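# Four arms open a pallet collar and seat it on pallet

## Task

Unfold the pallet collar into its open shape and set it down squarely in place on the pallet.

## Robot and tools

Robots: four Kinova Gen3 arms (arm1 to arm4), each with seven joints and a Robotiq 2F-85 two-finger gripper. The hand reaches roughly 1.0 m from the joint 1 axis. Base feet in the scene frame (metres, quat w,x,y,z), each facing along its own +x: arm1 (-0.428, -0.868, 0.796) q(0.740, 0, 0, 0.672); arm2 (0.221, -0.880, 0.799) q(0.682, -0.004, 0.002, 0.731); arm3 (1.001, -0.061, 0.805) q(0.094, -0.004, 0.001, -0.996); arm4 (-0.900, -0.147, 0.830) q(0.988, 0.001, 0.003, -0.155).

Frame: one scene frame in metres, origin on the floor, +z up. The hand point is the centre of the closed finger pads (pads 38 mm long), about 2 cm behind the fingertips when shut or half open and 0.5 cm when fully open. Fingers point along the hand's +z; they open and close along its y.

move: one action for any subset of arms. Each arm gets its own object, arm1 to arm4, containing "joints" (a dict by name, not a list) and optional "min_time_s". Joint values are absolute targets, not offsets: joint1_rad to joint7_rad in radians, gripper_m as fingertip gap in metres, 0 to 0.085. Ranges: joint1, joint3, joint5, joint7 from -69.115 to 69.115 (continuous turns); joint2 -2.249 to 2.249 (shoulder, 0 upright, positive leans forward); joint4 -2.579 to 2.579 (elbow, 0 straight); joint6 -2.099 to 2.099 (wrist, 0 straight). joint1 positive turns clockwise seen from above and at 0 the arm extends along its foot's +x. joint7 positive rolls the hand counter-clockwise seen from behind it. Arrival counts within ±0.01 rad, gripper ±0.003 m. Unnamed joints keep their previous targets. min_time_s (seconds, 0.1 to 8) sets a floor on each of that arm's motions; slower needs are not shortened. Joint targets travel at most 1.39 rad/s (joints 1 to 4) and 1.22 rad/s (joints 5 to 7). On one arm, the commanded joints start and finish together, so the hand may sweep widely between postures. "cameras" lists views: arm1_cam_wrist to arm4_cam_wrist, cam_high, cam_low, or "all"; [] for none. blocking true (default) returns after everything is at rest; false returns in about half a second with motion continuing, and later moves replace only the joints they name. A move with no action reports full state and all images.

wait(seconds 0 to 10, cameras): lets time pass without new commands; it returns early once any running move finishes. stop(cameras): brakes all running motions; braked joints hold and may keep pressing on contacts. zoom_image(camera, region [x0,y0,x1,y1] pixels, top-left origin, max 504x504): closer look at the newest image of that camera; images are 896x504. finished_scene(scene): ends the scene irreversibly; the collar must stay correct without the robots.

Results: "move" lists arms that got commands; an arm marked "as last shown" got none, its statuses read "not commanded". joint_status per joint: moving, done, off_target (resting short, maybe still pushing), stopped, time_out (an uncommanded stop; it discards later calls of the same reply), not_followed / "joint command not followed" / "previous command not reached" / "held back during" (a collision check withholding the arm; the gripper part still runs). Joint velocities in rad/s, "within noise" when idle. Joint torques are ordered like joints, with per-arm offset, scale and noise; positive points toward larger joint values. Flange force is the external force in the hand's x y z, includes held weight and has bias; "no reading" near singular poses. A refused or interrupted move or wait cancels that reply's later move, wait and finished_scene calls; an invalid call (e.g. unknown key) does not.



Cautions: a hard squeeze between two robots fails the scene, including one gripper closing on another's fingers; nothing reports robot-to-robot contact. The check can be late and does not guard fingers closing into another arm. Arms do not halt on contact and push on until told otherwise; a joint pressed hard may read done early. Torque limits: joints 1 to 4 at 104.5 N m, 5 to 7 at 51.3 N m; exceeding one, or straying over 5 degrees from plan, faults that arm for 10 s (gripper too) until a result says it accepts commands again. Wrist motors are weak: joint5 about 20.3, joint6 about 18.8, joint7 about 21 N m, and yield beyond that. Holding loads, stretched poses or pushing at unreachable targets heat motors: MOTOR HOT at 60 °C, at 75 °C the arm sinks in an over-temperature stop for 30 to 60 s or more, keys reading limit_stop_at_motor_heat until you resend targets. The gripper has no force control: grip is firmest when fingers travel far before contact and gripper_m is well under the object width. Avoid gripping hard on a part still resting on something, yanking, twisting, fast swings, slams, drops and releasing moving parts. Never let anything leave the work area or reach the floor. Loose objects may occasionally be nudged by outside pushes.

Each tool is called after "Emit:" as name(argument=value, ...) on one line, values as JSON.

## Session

Emit:
move()

Scene clock: 0.00 s.
Joint torques (N m): no reading
Motor temperatures (°C): arm1=[35 31 32 37 37 42 39] | arm2=[33 37 34 34 41 40 40] | arm3=[36 41 30 35 38 40 40] | arm4=[36 38 31 34 36 35 46]
Flange force (N): no reading
Joint velocities: within noise
arm1.joint_positions: joint1_rad=+0.109 joint2_rad=-0.427 joint3_rad=-0.050 joint4_rad=+1.472 joint5_rad=-0.070 joint6_rad=+1.961 joint7_rad=+1.887 gripper_m=+0.085
arm1.joint_status: not commanded
arm1.hand: x=-0.4065 y=-0.7305 z=+1.3129 quat_wxyz=(-0.046, +0.769, -0.636, -0.053) (m; scene frame)
arm2.joint_positions: joint1_rad=+0.236 joint2_rad=-0.364 joint3_rad=-0.126 joint4_rad=+1.609 joint5_rad=-0.064 joint6_rad=+1.971 joint7_rad=+1.939 gripper_m=+0.085
arm2.joint_status: not commanded
arm2.hand: x=+0.2239 y=-0.7523 z=+1.2662 quat_wxyz=(+0.039, +0.816, -0.577, +0.019) (m; scene frame)
arm3.joint_positions: joint1_rad=-0.169 joint2_rad=-0.363 joint3_rad=-0.074 joint4_rad=+1.527 joint5_rad=-0.005 joint6_rad=+1.959 joint7_rad=+1.022 gripper_m=+0.085
arm3.joint_status: not commanded
arm3.hand: x=+0.8660 y=-0.1050 z=+1.2969 quat_wxyz=(+0.006, -0.998, +0.060, +0.017) (m; scene frame)
arm4.joint_positions: joint1_rad=-0.484 joint2_rad=-0.358 joint3_rad=-0.055 joint4_rad=+1.573 joint5_rad=-0.060 joint6_rad=+2.007 joint7_rad=+1.671 gripper_m=+0.085
arm4.joint_status: not commanded
arm4.hand: x=-0.7779 y=-0.1252 z=+1.3078 quat_wxyz=(+0.044, +0.173, -0.984, -0.017) (m; scene frame)
pictures: arm1_cam_wrist, arm2_cam_wrist, arm3_cam_wrist, arm4_cam_wrist, cam_high, cam_low

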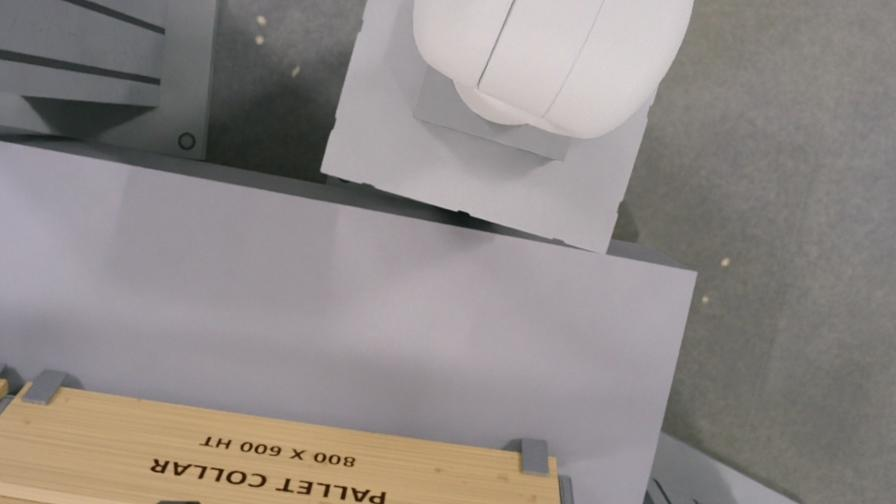

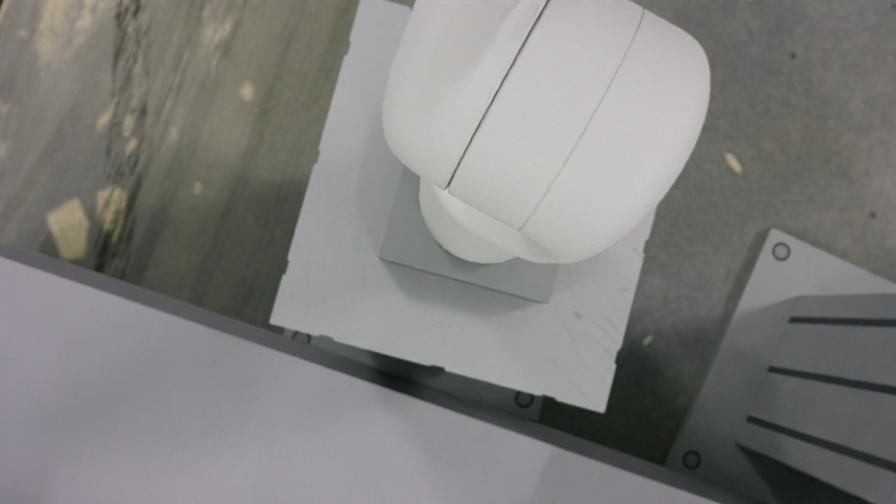

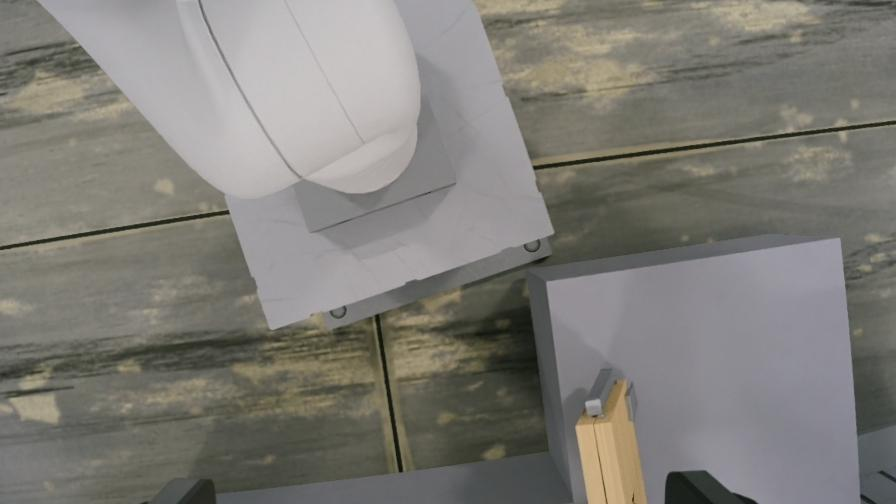

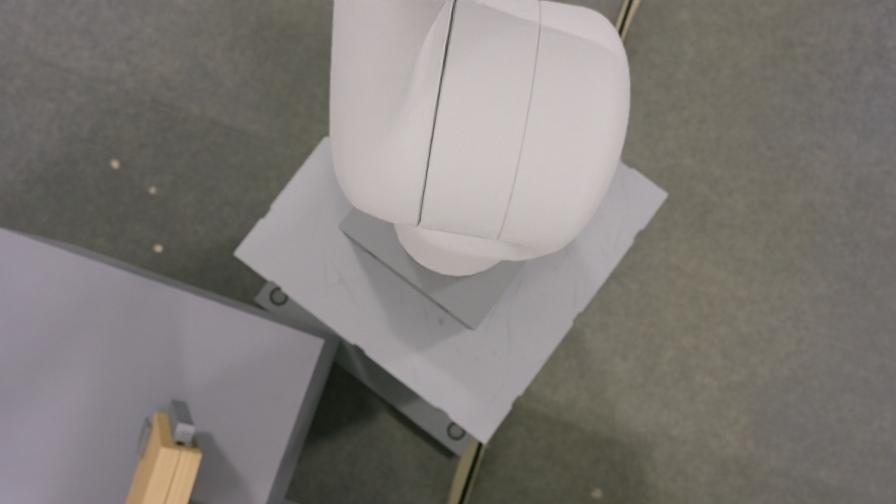

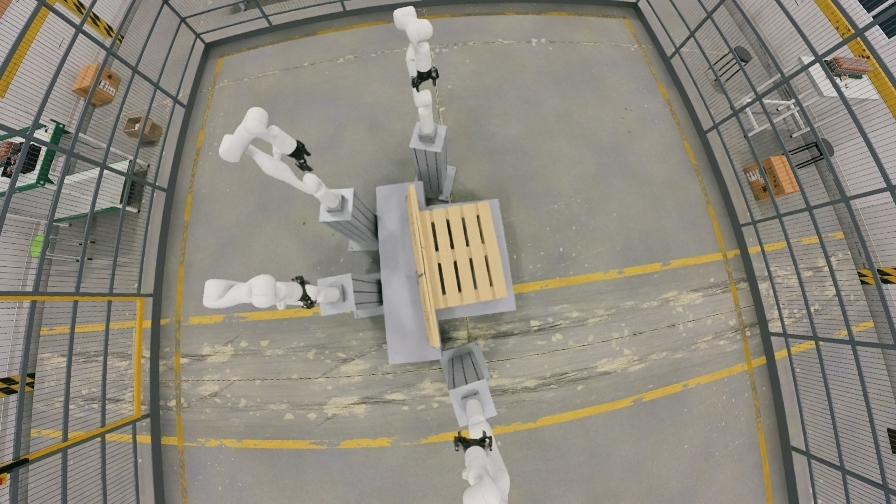

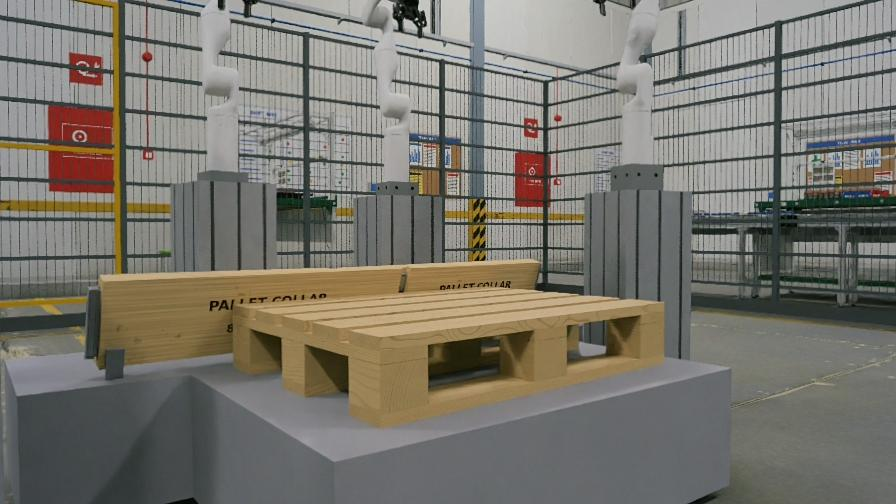

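Emit:
zoom_image(camera="cam_low", region=[220, 290, 420, 430])

Emit:
zoom_image(camera="cam_low", region=[560, 280, 700, 400])

Emit:
zoom_image(camera="cam_low", region=[80, 250, 330, 390])

Emit:
zoom_image(camera="cam_low", region=[330, 250, 580, 320])

Emit:
zoom_image(camera="cam_high", region=[370, 170, 530, 370])

Scaled by 2.520 from the camera's image (finer frame: 1280x720).

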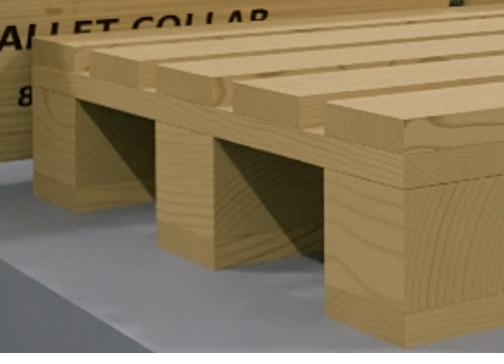

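Scaled by 3.600 from the camera's image (finer frame: 1280x720).

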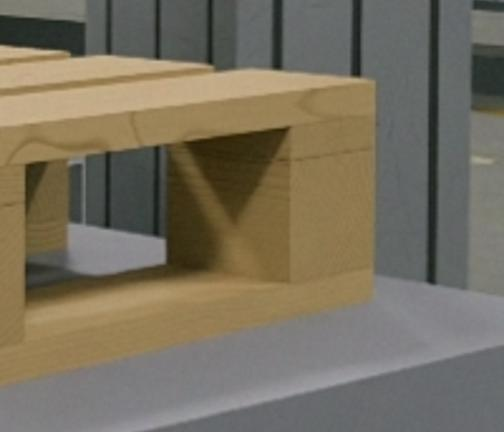

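Scaled by 2.016 from the camera's image (finer frame: 1280x720).

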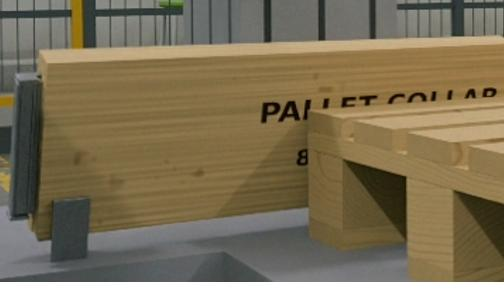

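Scaled by 2.016 from the camera's image (finer frame: 1280x720).

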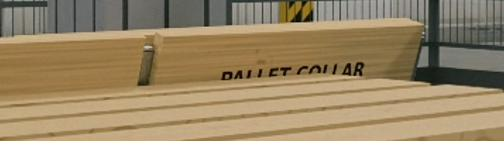

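Scaled by 2.520 from the camera's image (finer frame: 1280x720).

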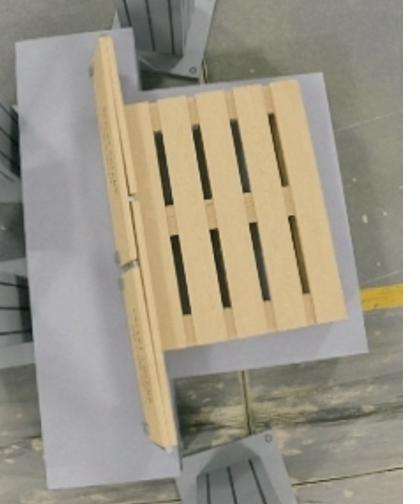

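Emit:
move(arm1={"joints":{"joint1_rad":0.4715,"joint2_rad":0.7414,"joint3_rad":0,"joint4_rad":1.2513,"joint5_rad":0,"joint6_rad":1.1489,"joint7_rad":3.7094,"gripper_m":0.072},"min_time_s":2}, arm2={"joints":{"joint1_rad":0.2821,"joint2_rad":0.5873,"joint3_rad":0,"joint4_rad":1.5616,"joint5_rad":0,"joint6_rad":0.9927,"joint7_rad":3.3543,"gripper_m":0.06},"min_time_s":2}, cameras=["all"])

Scene clock: 16.10 s.
Joint torques (N m): arm1=[-0.07 -22.14 -0.83 -7.84 -0.07 -0.11 0.26] | arm2=[0.3 -19.73 0.49 -8.11 0.38 0.11 -0.26] | arm3=[-0.9 0.74 1.6 -8.22 0.6 0.41 0.4] | arm4=[0.62 -2.13 0.05 -10.45 -0.14 0.32 -0.16]
Motor temperatures (°C): arm1=[35 31 32 37 37 42 39] | arm2=[33 37 34 34 41 40 40] | arm3=[36 41 30 35 38 40 40] | arm4=[36 38 31 34 36 35 46]
Flange force (N): arm1=[1.2 -2.4 -0.3] | arm2=[-0.1 0.5 2.9] | arm3=[6.1 4.6 2.7] | arm4=[-0.1 -0.9 7.8]
move: arm1 done; arm2 done
Joint velocities: within noise
arm1.joint_positions: joint1_rad=+0.472 joint2_rad=+0.741 joint3_rad=+0.000 joint4_rad=+1.251 joint5_rad=+0.000 joint6_rad=+1.149 joint7_rad=+3.709 gripper_m=+0.072
arm1.joint_status: all done
arm1.hand: x=-0.1002 y=-0.3998 z=+0.9507 quat_wxyz=(+0.000, +1.000, +0.000, +0.000)
arm2.joint_positions: joint1_rad=+0.282 joint2_rad=+0.587 joint3_rad=+0.000 joint4_rad=+1.562 joint5_rad=+0.000 joint6_rad=+0.993 joint7_rad=+3.354 gripper_m=+0.060
arm2.joint_status: all done
arm2.hand: x=+0.3500 y=-0.3986 z=+0.9479 quat_wxyz=(+0.004, +1.000, +0.000, +0.002)
arm3, arm4: as last shown
pictures: arm1_cam_wrist, arm2_cam_wrist, arm3_cam_wrist, arm4_cam_wrist, cam_high, cam_low

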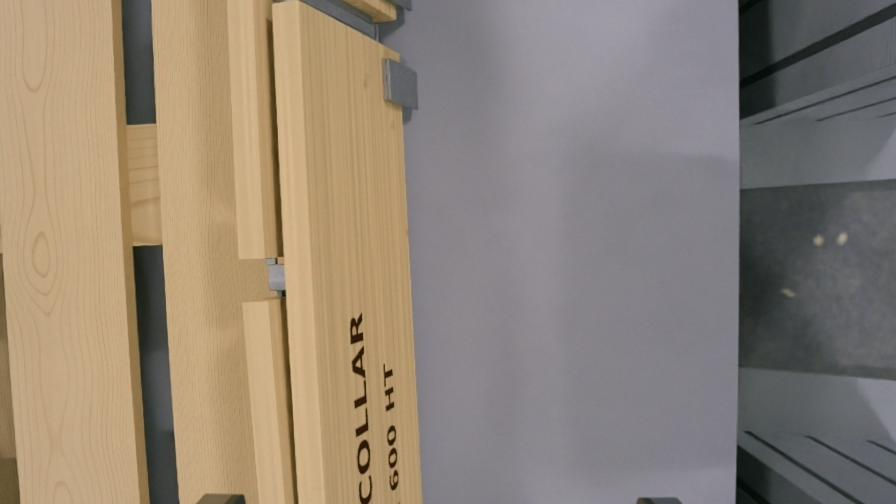

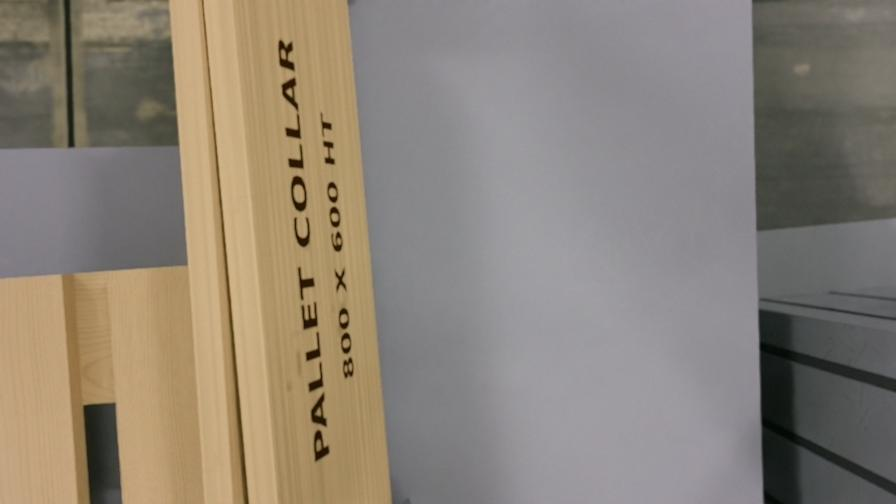

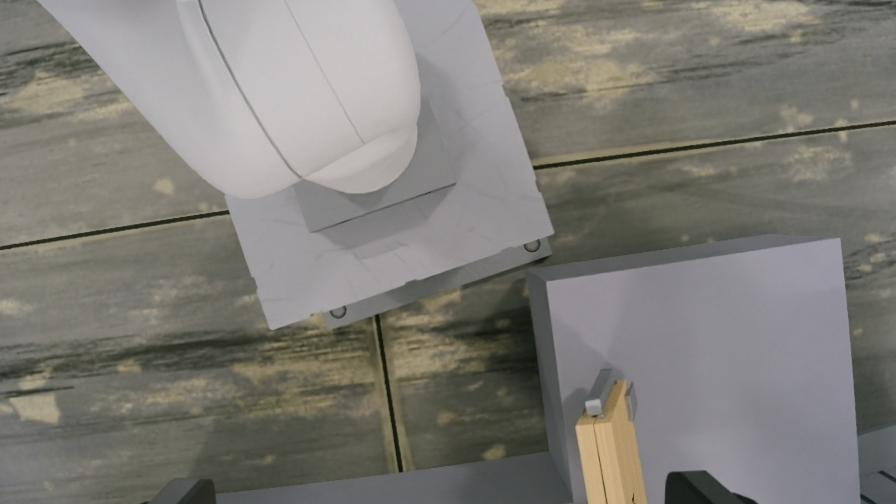

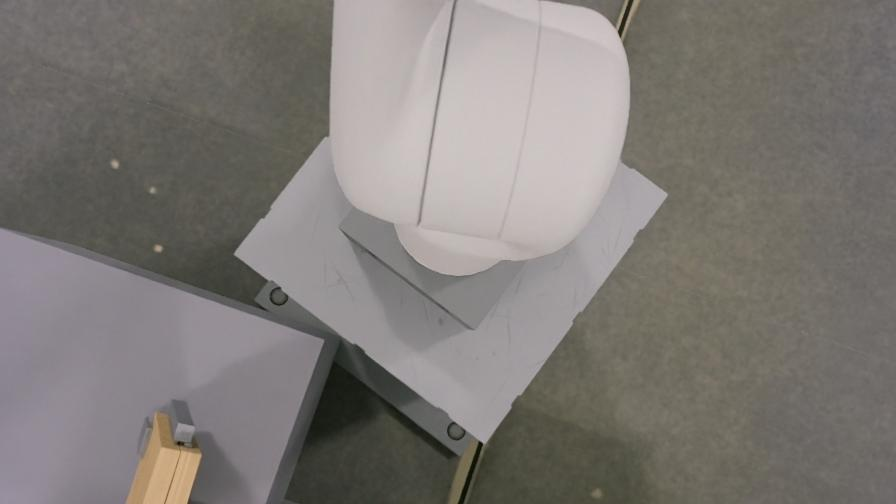

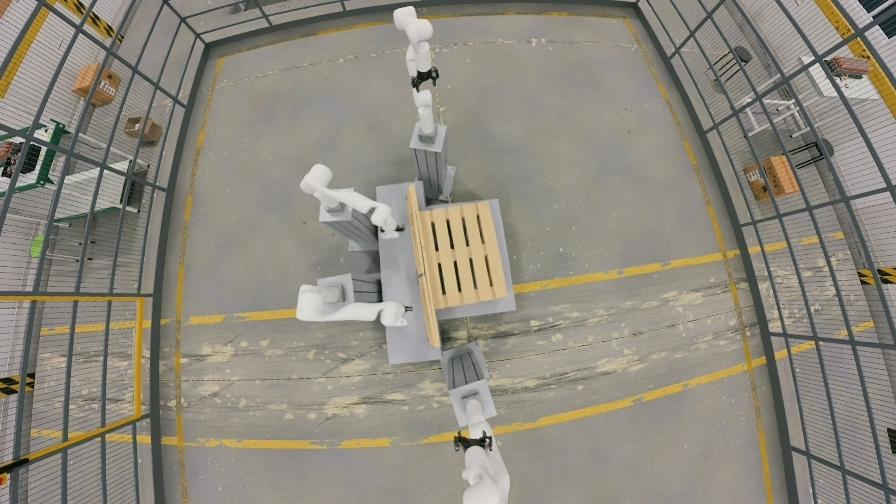

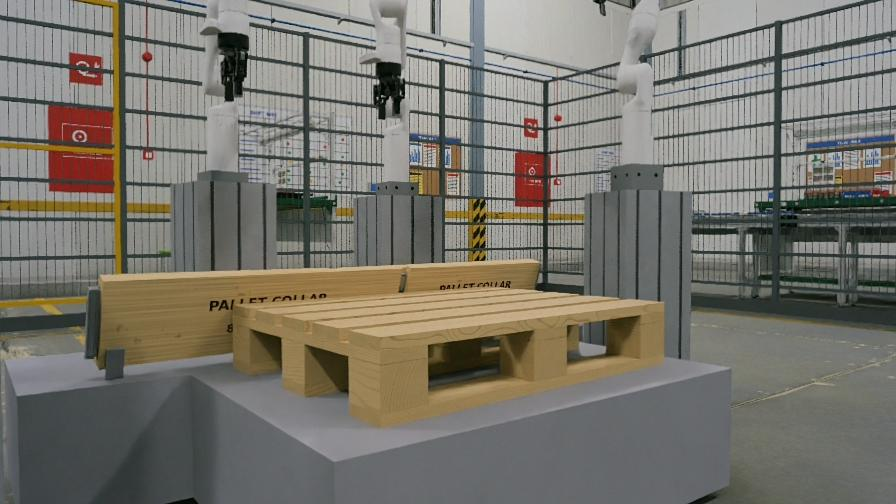

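Emit:
zoom_image(camera="arm1_cam_wrist", region=[180, 0, 480, 320])

Emit:
zoom_image(camera="arm2_cam_wrist", region=[130, 0, 430, 504])

Scaled by 1.575 from the camera's image (finer frame: 1280x720).

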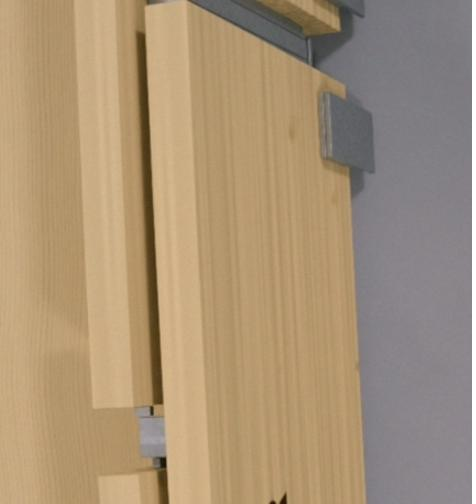

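Scaled by 1.000.

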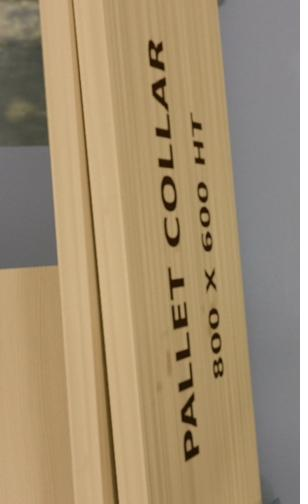

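Emit:
move(arm1={"joints":{"joint1_rad":0.3861,"joint2_rad":1.4896,"joint3_rad":0,"joint4_rad":0.7815,"joint5_rad":0,"joint6_rad":0.8705,"joint7_rad":3.689},"min_time_s":1.5}, cameras=["arm1_cam_wrist"])

Scene clock: 29.13 s.
Joint torques (N m): arm1=[-0.07 -27.12 -0.58 -6.52 -0.05 -0.13 0.24] | arm2=[0.28 -19.72 0.49 -8.1 0.42 0.11 -0.27] | arm3=[-1.02 0.79 1.63 -8.22 0.59 0.4 0.41] | arm4=[0.59 -2.15 0.09 -10.48 -0.15 0.31 -0.17]
Motor temperatures (°C): arm1=[35 31 32 37 37 42 39] | arm2=[33 37 34 34 41 40 40] | arm3=[36 40 30 35 38 40 40] | arm4=[36 38 31 34 36 35 46]
Flange force (N): arm1=[1.6 -3.2 1.1] | arm2=[0.0 0.5 2.9] | arm3=[6.2 4.7 2.6] | arm4=[-0.1 -0.8 7.9]
move: arm1 done
Joint velocities: within noise
arm1.joint_positions: joint1_rad=+0.386 joint2_rad=+1.490 joint3_rad=+0.000 joint4_rad=+0.781 joint5_rad=+0.000 joint6_rad=+0.870 joint7_rad=+3.689 gripper_m=+0.072
arm1.joint_status: all done
arm1.hand: x=-0.0999 y=-0.2948 z=+0.6007 quat_wxyz=(+0.000, +0.999, +0.032, +0.000)
arm2, arm3, arm4: as last shown

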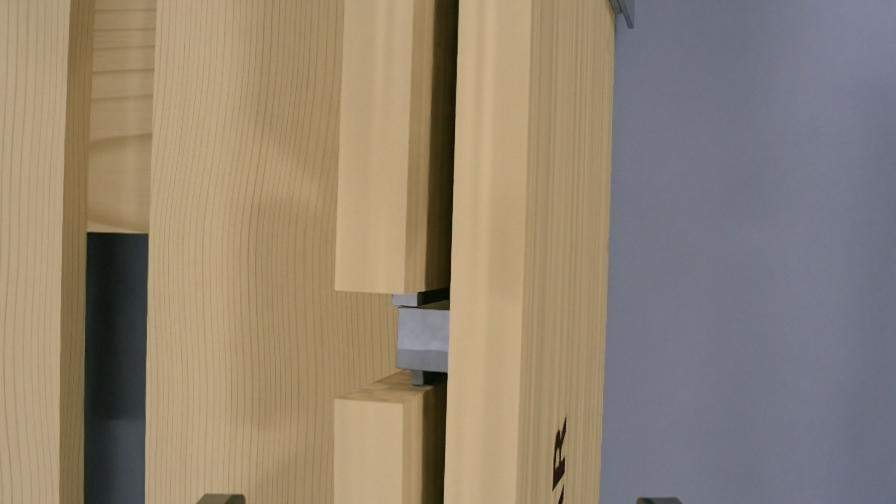

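Emit:
move(arm1={"joints":{"joint1_rad":0.3861,"joint2_rad":1.7269,"joint3_rad":0,"joint4_rad":0.5255,"joint5_rad":0,"joint6_rad":0.8892,"joint7_rad":3.689},"min_time_s":1.5}, cameras=[])

Emit:
move(arm1={"joints":{"joint1_rad":0.4148,"joint2_rad":1.6432,"joint3_rad":0,"joint4_rad":0.7624,"joint5_rad":0,"joint6_rad":0.7360,"joint7_rad":3.7177},"min_time_s":2}, cameras=["arm1_cam_wrist","cam_low"])

Scene clock: 32.37 s.
Joint torques (N m): arm1=[-0.09 -27.06 -0.62 -6.66 -0.02 -0.18 0.27] | arm2=[0.33 -19.73 0.45 -8.1 0.4 0.11 -0.25] | arm3=[-0.88 0.73 1.59 -8.15 0.58 0.41 0.35] | arm4=[0.59 -2.11 0.1 -10.47 -0.14 0.32 -0.15]
Motor temperatures (°C): arm1=[35 31 32 37 37 42 39] | arm2=[33 37 34 34 41 40 40] | arm3=[36 40 30 35 38 40 40] | arm4=[36 38 31 34 36 35 46]
Flange force (N): arm1=no reading | arm2=[-0.1 0.5 2.9] | arm3=[5.9 4.4 2.4] | arm4=[-0.1 -0.6 7.9]
move: arm1 done
Joint velocities: within noise
arm1.joint_positions: joint1_rad=+0.386 joint2_rad=+1.727 joint3_rad=+0.000 joint4_rad=+0.525 joint5_rad=+0.000 joint6_rad=+0.889 joint7_rad=+3.689 gripper_m=+0.072
arm1.joint_status: all done
arm1.hand: x=-0.0999 y=-0.2948 z=+0.5057 quat_wxyz=(+0.000, +0.999, +0.032, +0.000)
arm2, arm3, arm4: as last shown

Scene clock: 34.70 s.
Joint torques (N m): arm1=[-0.25 -26.3 -0.7 -5.77 -0.08 -0.22 0.27] | arm2=[0.29 -19.75 0.5 -8.07 0.43 0.12 -0.25] | arm3=[-0.88 0.72 1.61 -8.2 0.58 0.35 0.37] | arm4=[0.59 -2.13 0.07 -10.48 -0.15 0.33 -0.18]
Motor temperatures (°C): arm1=[35 32 32 37 37 42 39] | arm2=[33 37 34 34 41 40 40] | arm3=[36 40 30 35 38 40 40] | arm4=[36 37 31 34 36 35 46]
Flange force (N): arm1=[1.7 -2.8 1.5] | arm2=[0.0 0.3 2.9] | arm3=[6.0 4.5 2.3] | arm4=[-0.1 -0.8 7.9]
move: arm1 done
Joint velocities: within noise
arm1.joint_positions: joint1_rad=+0.415 joint2_rad=+1.643 joint3_rad=+0.000 joint4_rad=+0.762 joint5_rad=+0.000 joint6_rad=+0.736 joint7_rad=+3.718 gripper_m=+0.072
arm1.joint_status: all done
arm1.hand: x=-0.0978 y=-0.3299 z=+0.5057 quat_wxyz=(+0.000, +0.999, +0.032, +0.000)
arm2, arm3, arm4: as last shown

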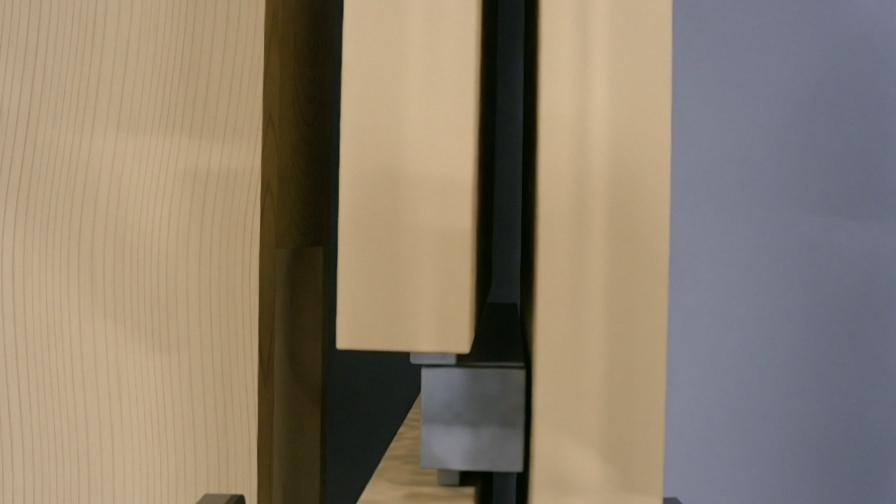

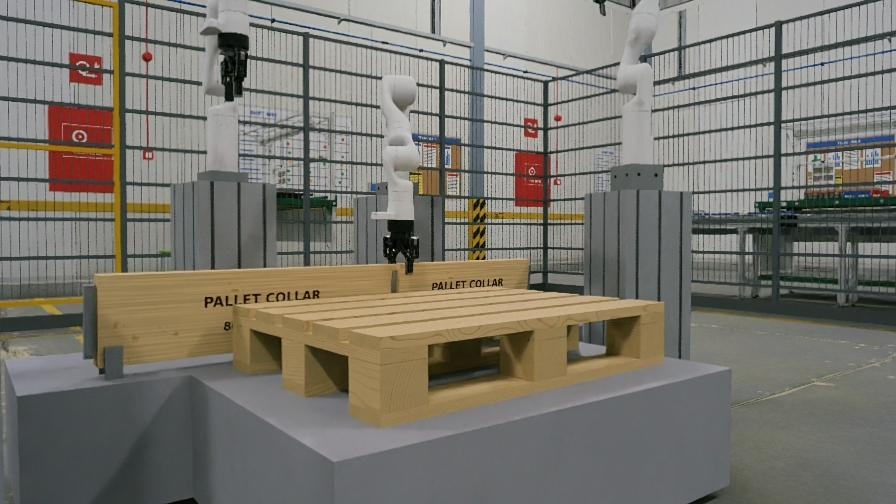

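Emit:
zoom_image(camera="cam_low", region=[70, 250, 270, 400])

Emit:
zoom_image(camera="arm1_cam_wrist", region=[300, 0, 700, 504])

Scaled by 2.520 from the camera's image (finer frame: 1280x720).

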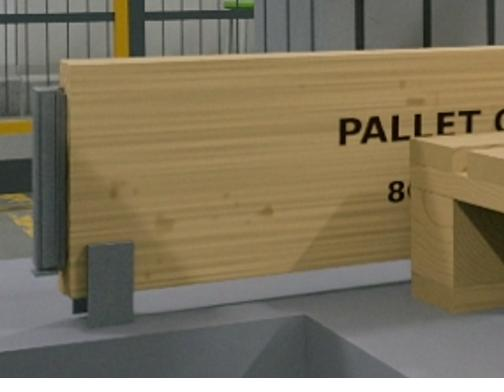

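Scaled by 1.000.

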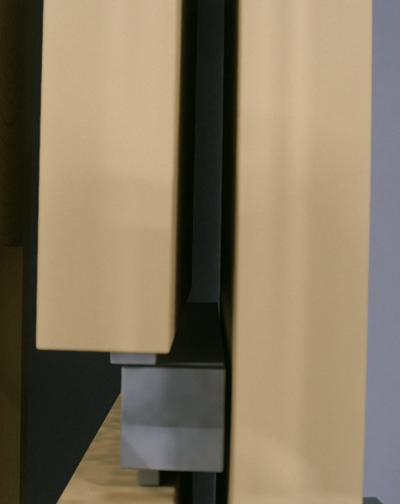

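Emit:
move(arm1={"joints":{"joint1_rad":0.4197,"joint2_rad":1.6321,"joint3_rad":0,"joint4_rad":0.7959,"joint5_rad":0,"joint6_rad":0.7136,"joint7_rad":3.7226},"min_time_s":1}, cameras=[])

Emit:
move(arm1={"joints":{"joint1_rad":0.4197,"joint2_rad":1.3732,"joint3_rad":0,"joint4_rad":1.0233,"joint5_rad":0,"joint6_rad":0.7451,"joint7_rad":3.7226,"gripper_m":0.06},"min_time_s":1.5}, cameras=["arm1_cam_wrist","arm2_cam_wrist","cam_low"])

Scene clock: 43.00 s.
Joint torques (N m): arm1=[-0.28 -26.57 -0.75 -6.06 -0.16 -0.47 0.31] | arm2=[0.29 -19.73 0.47 -8.11 0.41 0.12 -0.27] | arm3=[-0.97 0.73 1.62 -8.14 0.57 0.36 0.37] | arm4=[0.56 -2.12 0.07 -10.47 -0.15 0.31 -0.16]
Motor temperatures (°C): arm1=[35 32 32 37 37 42 39] | arm2=[33 37 34 34 41 40 40] | arm3=[36 40 30 35 38 40 40] | arm4=[36 37 31 34 36 35 46]
Flange force (N): arm1=[1.1 -1.9 1.3] | arm2=[0.0 0.5 3.0] | arm3=[6.0 4.6 2.2] | arm4=[-0.1 -0.8 7.8]
move: arm1 done
Joint velocities: within noise
arm1.joint_positions: joint1_rad=+0.420 joint2_rad=+1.632 joint3_rad=+0.000 joint4_rad=+0.796 joint5_rad=+0.000 joint6_rad=+0.714 joint7_rad=+3.723 gripper_m=+0.072
arm1.joint_status: all done
arm1.hand: x=-0.0976 y=-0.3358 z=+0.5057 quat_wxyz=(+0.000, +0.999, +0.032, +0.000)
arm2, arm3, arm4: as last shown

Scene clock: 44.87 s.
Joint torques (N m): arm1=[-0.07 -26.16 -0.61 -5.83 -0.06 -0.2 0.26] | arm2=[0.29 -19.77 0.43 -8.1 0.41 0.11 -0.25] | arm3=[-0.89 0.67 1.61 -8.25 0.66 0.4 0.4] | arm4=[0.59 -2.13 0.06 -10.46 -0.13 0.3 -0.16]
Motor temperatures (°C): arm1=[35 32 32 37 37 42 39] | arm2=[33 37 34 34 41 40 40] | arm3=[36 40 30 35 38 40 40] | arm4=[36 37 31 34 36 35 46]
Flange force (N): arm1=[1.2 -2.5 1.0] | arm2=[0.0 0.4 3.0] | arm3=[6.0 4.8 2.7] | arm4=[-0.1 -0.8 7.8]
move: arm1 done
Joint velocities: within noise
arm1.joint_positions: joint1_rad=+0.420 joint2_rad=+1.373 joint3_rad=+0.000 joint4_rad=+1.023 joint5_rad=+0.000 joint6_rad=+0.745 joint7_rad=+3.723 gripper_m=+0.060
arm1.joint_status: all done
arm1.hand: x=-0.0977 y=-0.3358 z=+0.6207 quat_wxyz=(+0.000, +0.999, +0.032, +0.000)
arm2, arm3, arm4: as last shown

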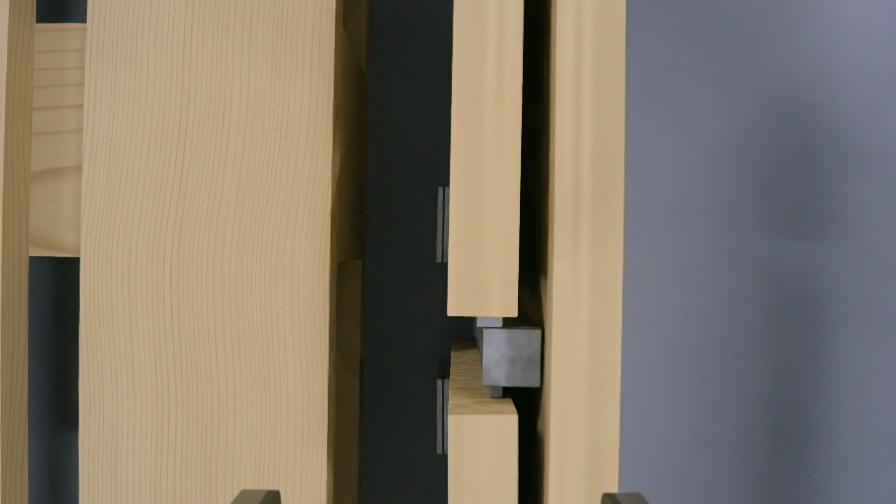

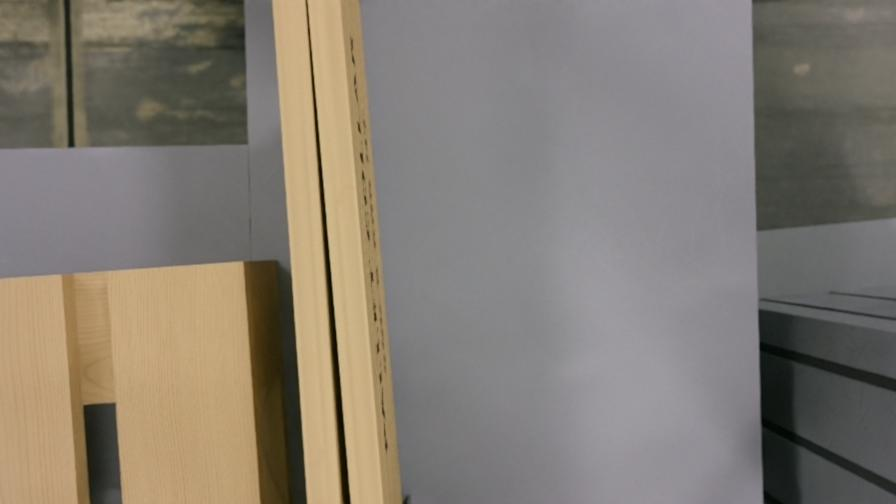

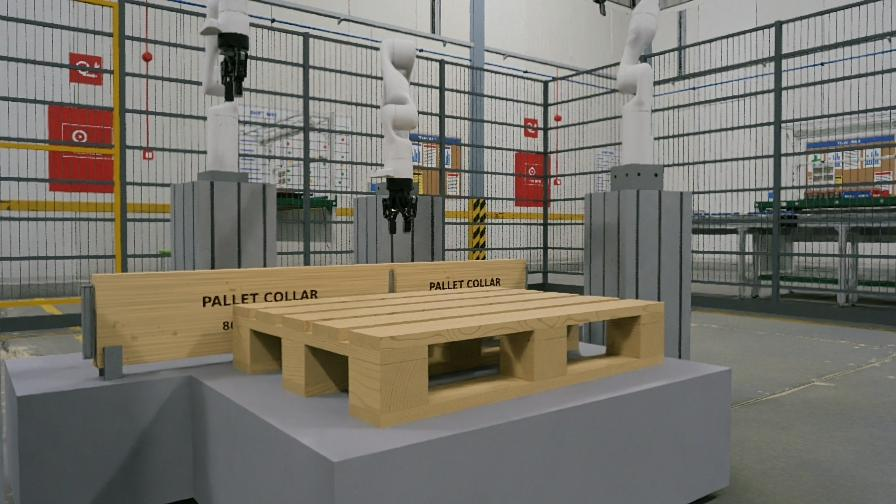

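Emit:
move(arm1={"joints":{"joint1_rad":0.6295,"joint2_rad":1.5607,"joint3_rad":0,"joint4_rad":0.6904,"joint5_rad":0,"joint6_rad":0.8905,"joint7_rad":3.9294,"gripper_m":0.06},"min_time_s":1.5}, cameras=["arm1_cam_wrist"])

Emit:
zoom_image(camera="arm1_cam_wrist", region=[180, 254, 480, 504])

Scene clock: 50.47 s.
Joint torques (N m): arm1=[-0.13 -27.32 -0.6 -6.65 -0.07 -0.17 0.22] | arm2=[0.27 -19.72 0.48 -8.11 0.4 0.12 -0.26] | arm3=[-0.97 0.76 1.66 -8.26 0.59 0.4 0.39] | arm4=[0.59 -2.15 0.08 -10.49 -0.15 0.3 -0.16]
Motor temperatures (°C): arm1=[35 33 32 37 37 42 39] | arm2=[33 37 34 34 41 40 40] | arm3=[36 39 30 35 38 40 40] | arm4=[36 37 31 34 36 35 46]
Flange force (N): arm1=[2.8 -3.0 1.4] | arm2=[0.0 0.6 2.9] | arm3=[6.2 4.7 2.8] | arm4=[-0.1 -0.8 7.8]
move: arm1 done
Joint velocities: within noise
arm1.joint_positions: joint1_rad=+0.629 joint2_rad=+1.561 joint3_rad=+0.000 joint4_rad=+0.690 joint5_rad=+0.000 joint6_rad=+0.891 joint7_rad=+3.929 gripper_m=+0.060
arm1.joint_status: all done
arm1.hand: x=+0.0320 y=-0.3869 z=+0.5757 quat_wxyz=(+0.000, +1.000, +0.031, +0.000)
arm2, arm3, arm4: as last shown

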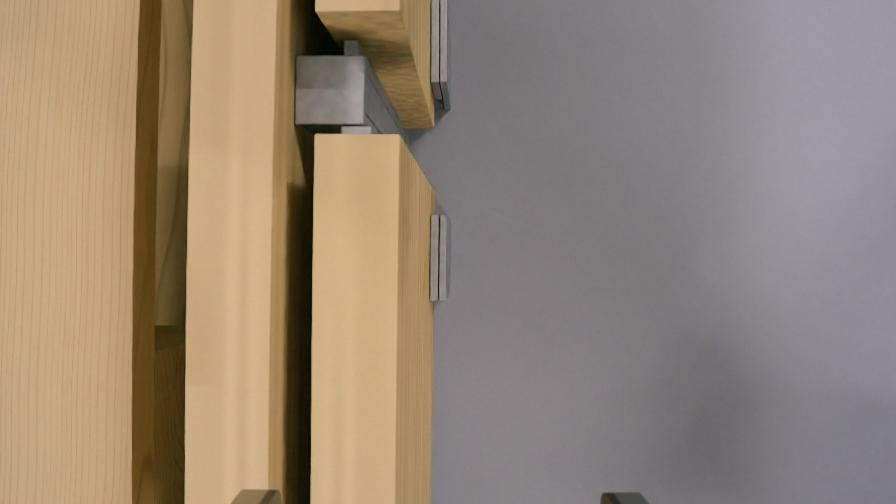

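Scaled by 1.680 from the camera's image (finer frame: 1280x720).

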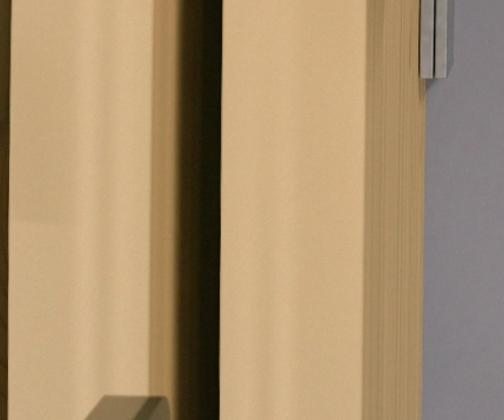

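Emit:
move(arm1={"joints":{"joint1_rad":0.6281,"joint2_rad":1.6513,"joint3_rad":0,"joint4_rad":0.5873,"joint5_rad":0,"joint6_rad":0.9030,"joint7_rad":3.928},"min_time_s":1.2}, cameras=["arm1_cam_wrist"])

Emit:
zoom_image(camera="arm1_cam_wrist", region=[180, 354, 380, 504])

Scene clock: 54.33 s.
Joint torques (N m): arm1=[-0.11 -27.38 -0.63 -6.77 -0.1 -0.16 0.25] | arm2=[0.3 -19.74 0.43 -8.09 0.42 0.11 -0.25] | arm3=[-0.93 0.69 1.58 -8.22 0.61 0.35 0.44] | arm4=[0.56 -2.1 0.05 -10.47 -0.13 0.31 -0.19]
Motor temperatures (°C): arm1=[35 33 32 37 37 42 39] | arm2=[33 37 34 34 41 40 40] | arm3=[36 39 30 35 38 40 40] | arm4=[36 37 31 34 36 35 46]
Flange force (N): arm1=[3.0 -3.2 1.8] | arm2=[-0.1 0.4 2.9] | arm3=[6.1 4.7 2.4] | arm4=[0.0 -0.9 7.8]
move: arm1 done
Joint velocities: within noise
arm1.joint_positions: joint1_rad=+0.628 joint2_rad=+1.651 joint3_rad=+0.000 joint4_rad=+0.587 joint5_rad=+0.000 joint6_rad=+0.903 joint7_rad=+3.928 gripper_m=+0.060
arm1.joint_status: all done
arm1.hand: x=+0.0321 y=-0.3854 z=+0.5407 quat_wxyz=(+0.000, +1.000, +0.031, +0.000)
arm2: as last shown
arm3.joint_positions: joint1_rad=-0.169 joint2_rad=-0.363 joint3_rad=-0.074 joint4_rad=+1.527 joint5_rad=-0.005 joint6_rad=+1.959 joint7_rad=+1.022 gripper_m=+0.085
arm3.joint_status: not commanded
arm3.hand: x=+0.8660 y=-0.1050 z=+1.2969 quat_wxyz=(+0.006, -0.998, +0.060, +0.017)
arm4.joint_positions: joint1_rad=-0.484 joint2_rad=-0.358 joint3_rad=-0.055 joint4_rad=+1.573 joint5_rad=-0.060 joint6_rad=+2.007 joint7_rad=+1.671 gripper_m=+0.085
arm4.joint_status: not commanded
arm4.hand: x=-0.7779 y=-0.1252 z=+1.3078 quat_wxyz=(+0.044, +0.173, -0.984, -0.017)

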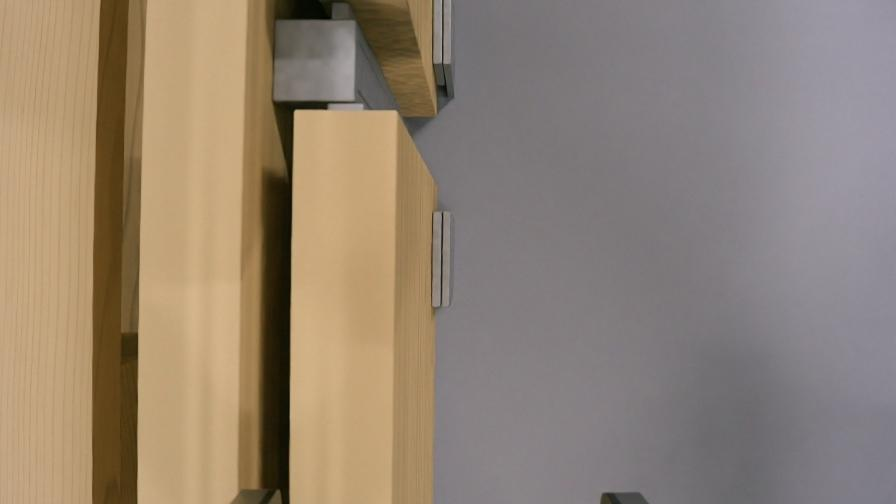

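Scaled by 2.520 from the camera's image (finer frame: 1280x720).

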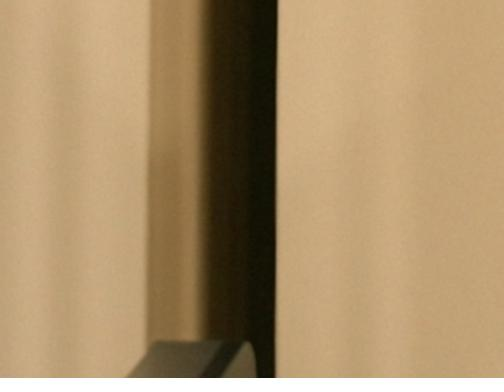

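Emit:
move(arm1={"joints":{"joint1_rad":0.6288,"joint2_rad":1.6920,"joint3_rad":0,"joint4_rad":0.5403,"joint5_rad":0,"joint6_rad":0.9092,"joint7_rad":3.9287},"min_time_s":1.5}, cameras=["arm1_cam_wrist"])

Emit:
zoom_image(camera="arm1_cam_wrist", region=[160, 324, 400, 504])

Scene clock: 58.03 s.
Joint torques (N m): arm1=[-2.21 30.41 -0.56 13 1.08 -0.4 0.05] | arm2=[0.34 -19.79 0.43 -8.12 0.42 0.12 -0.23] | arm3=[-0.95 0.62 1.59 -8.22 0.58 0.37 0.4] | arm4=[0.6 -2.12 0.09 -10.46 -0.17 0.33 -0.17]
Motor temperatures (°C): arm1=[35 33 32 37 37 42 39] | arm2=[33 37 34 34 41 40 40] | arm3=[36 39 30 35 38 40 40] | arm4=[36 37 31 34 36 35 46]
Flange force (N): arm1=[-5.6 9.4 -90.7] | arm2=[-0.2 0.4 3.0] | arm3=[5.8 4.7 2.4] | arm4=[-0.1 -0.8 7.8]
move: arm1 done
Joint velocities: within noise
arm1.joint_positions: joint1_rad=+0.629 joint2_rad=+1.692 joint3_rad=+0.000 joint4_rad=+0.540 joint5_rad=+0.000 joint6_rad=+0.909 joint7_rad=+3.929 gripper_m=+0.060
arm1.joint_status: all done
arm1.hand: x=+0.0322 y=-0.3860 z=+0.5254 quat_wxyz=(+0.000, +1.000, +0.031, +0.000)
arm2.joint_positions: joint1_rad=+0.282 joint2_rad=+0.587 joint3_rad=+0.000 joint4_rad=+1.562 joint5_rad=+0.000 joint6_rad=+0.993 joint7_rad=+3.354 gripper_m=+0.060
arm2.joint_status: not commanded
arm2.hand: x=+0.3500 y=-0.3986 z=+0.9479 quat_wxyz=(+0.004, +1.000, +0.000, +0.002)
arm3, arm4: as last shown

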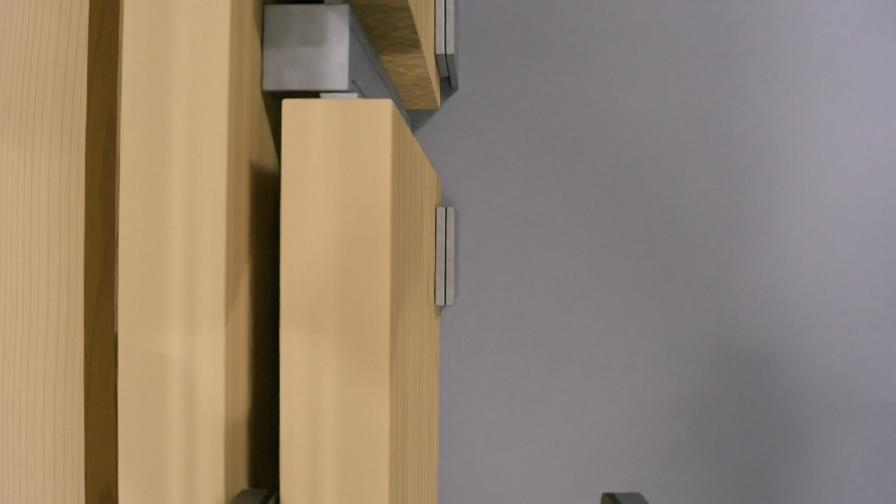

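Scaled by 2.100 from the camera's image (finer frame: 1280x720).

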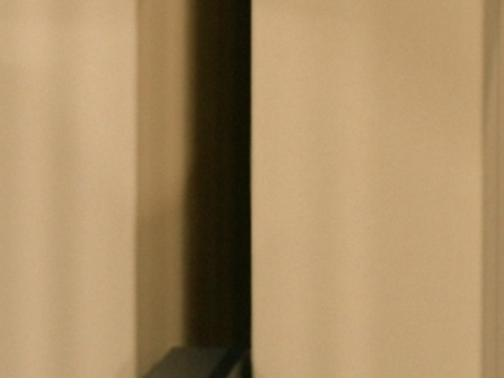

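Emit:
move(arm1={"joints":{"joint1_rad":0.6288,"joint2_rad":1.6660,"joint3_rad":0,"joint4_rad":0.5712,"joint5_rad":0,"joint6_rad":0.9044,"joint7_rad":3.9287},"min_time_s":1}, cameras=["arm1_cam_wrist"])

Emit:
zoom_image(camera="arm1_cam_wrist", region=[200, 424, 320, 504])

Scene clock: 61.13 s.
Joint torques (N m): arm1=[-0.07 -27.35 -0.55 -6.77 -0.06 -0.14 0.27] | arm2=[0.26 -19.73 0.52 -8.12 0.4 0.12 -0.27] | arm3=[-0.94 0.72 1.59 -8.21 0.57 0.38 0.38] | arm4=[0.58 -2.15 0.07 -10.47 -0.17 0.32 -0.16]
Motor temperatures (°C): arm1=[35 33 32 37 37 42 39] | arm2=[33 37 34 34 41 40 40] | arm3=[36 39 30 35 38 40 40] | arm4=[36 37 31 34 36 35 46]
Flange force (N): arm1=[2.9 -3.3 1.9] | arm2=[0.0 0.6 2.9] | arm3=[6.0 4.5 2.5] | arm4=[-0.2 -0.8 7.8]
move: arm1 done
Joint velocities: within noise
arm1.joint_positions: joint1_rad=+0.629 joint2_rad=+1.666 joint3_rad=+0.000 joint4_rad=+0.571 joint5_rad=+0.000 joint6_rad=+0.904 joint7_rad=+3.929 gripper_m=+0.060
arm1.joint_status: all done
arm1.hand: x=+0.0322 y=-0.3859 z=+0.5349 quat_wxyz=(+0.000, +1.000, +0.031, +0.000)
arm2, arm3, arm4: as last shown

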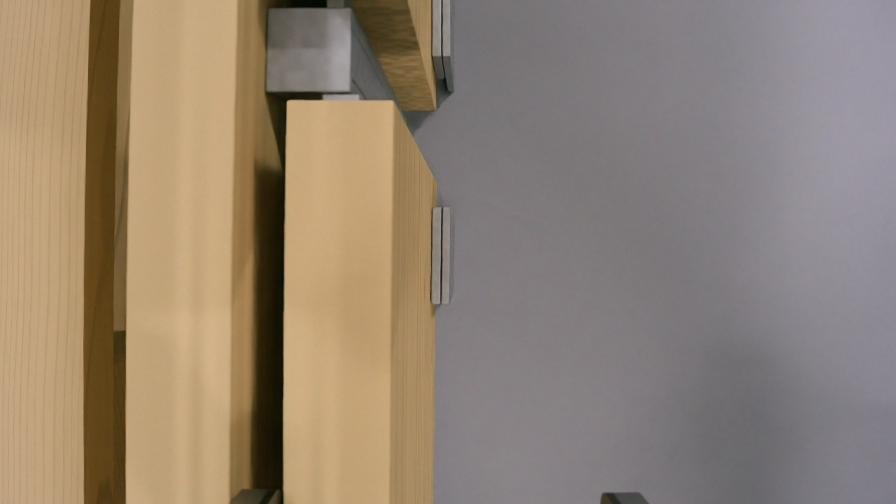

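Scaled by 4.200 from the camera's image (finer frame: 1280x720).

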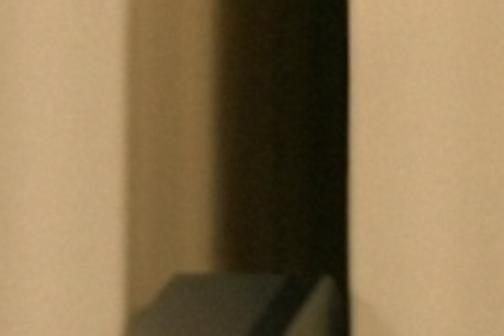

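Emit:
move(arm1={"joints":{"joint1_rad":0.6277,"joint2_rad":1.6893,"joint3_rad":0,"joint4_rad":0.5398,"joint5_rad":0,"joint6_rad":0.9125,"joint7_rad":3.9276},"min_time_s":1.2}, cameras=["arm1_cam_wrist"])

Emit:
zoom_image(camera="arm1_cam_wrist", region=[200, 424, 320, 504])

Scene clock: 64.27 s.
Joint torques (N m): arm1=[-2.8 14.38 -1.5 7.78 0.35 -0.17 0.18] | arm2=[0.32 -19.74 0.47 -8.11 0.42 0.12 -0.27] | arm3=[-0.97 0.75 1.64 -8.23 0.56 0.34 0.4] | arm4=[0.58 -2.13 0.08 -10.5 -0.15 0.33 -0.14]
Motor temperatures (°C): arm1=[35 33 32 37 37 42 39] | arm2=[33 37 34 34 41 40 40] | arm3=[36 39 30 35 38 40 40] | arm4=[36 37 31 34 36 35 46]
Flange force (N): arm1=[-0.7 5.8 -64.0] | arm2=[-0.1 0.5 3.0] | arm3=[6.2 4.6 2.5] | arm4=[-0.1 -0.7 8.0]
move: arm1 done
Joint velocities: within noise
arm1.joint_positions: joint1_rad=+0.628 joint2_rad=+1.689 joint3_rad=+0.000 joint4_rad=+0.540 joint5_rad=+0.000 joint6_rad=+0.913 joint7_rad=+3.928 gripper_m=+0.060
arm1.joint_status: all done
arm1.hand: x=+0.0321 y=-0.3850 z=+0.5272 quat_wxyz=(+0.000, +1.000, +0.031, +0.000)
arm2, arm3, arm4: as last shown

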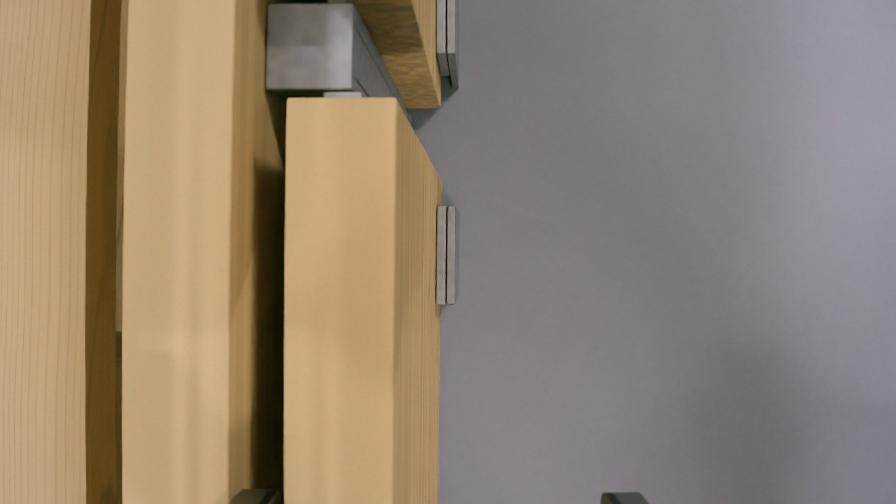

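Scaled by 4.200 from the camera's image (finer frame: 1280x720).

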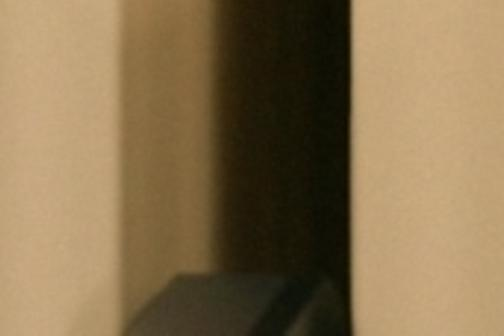

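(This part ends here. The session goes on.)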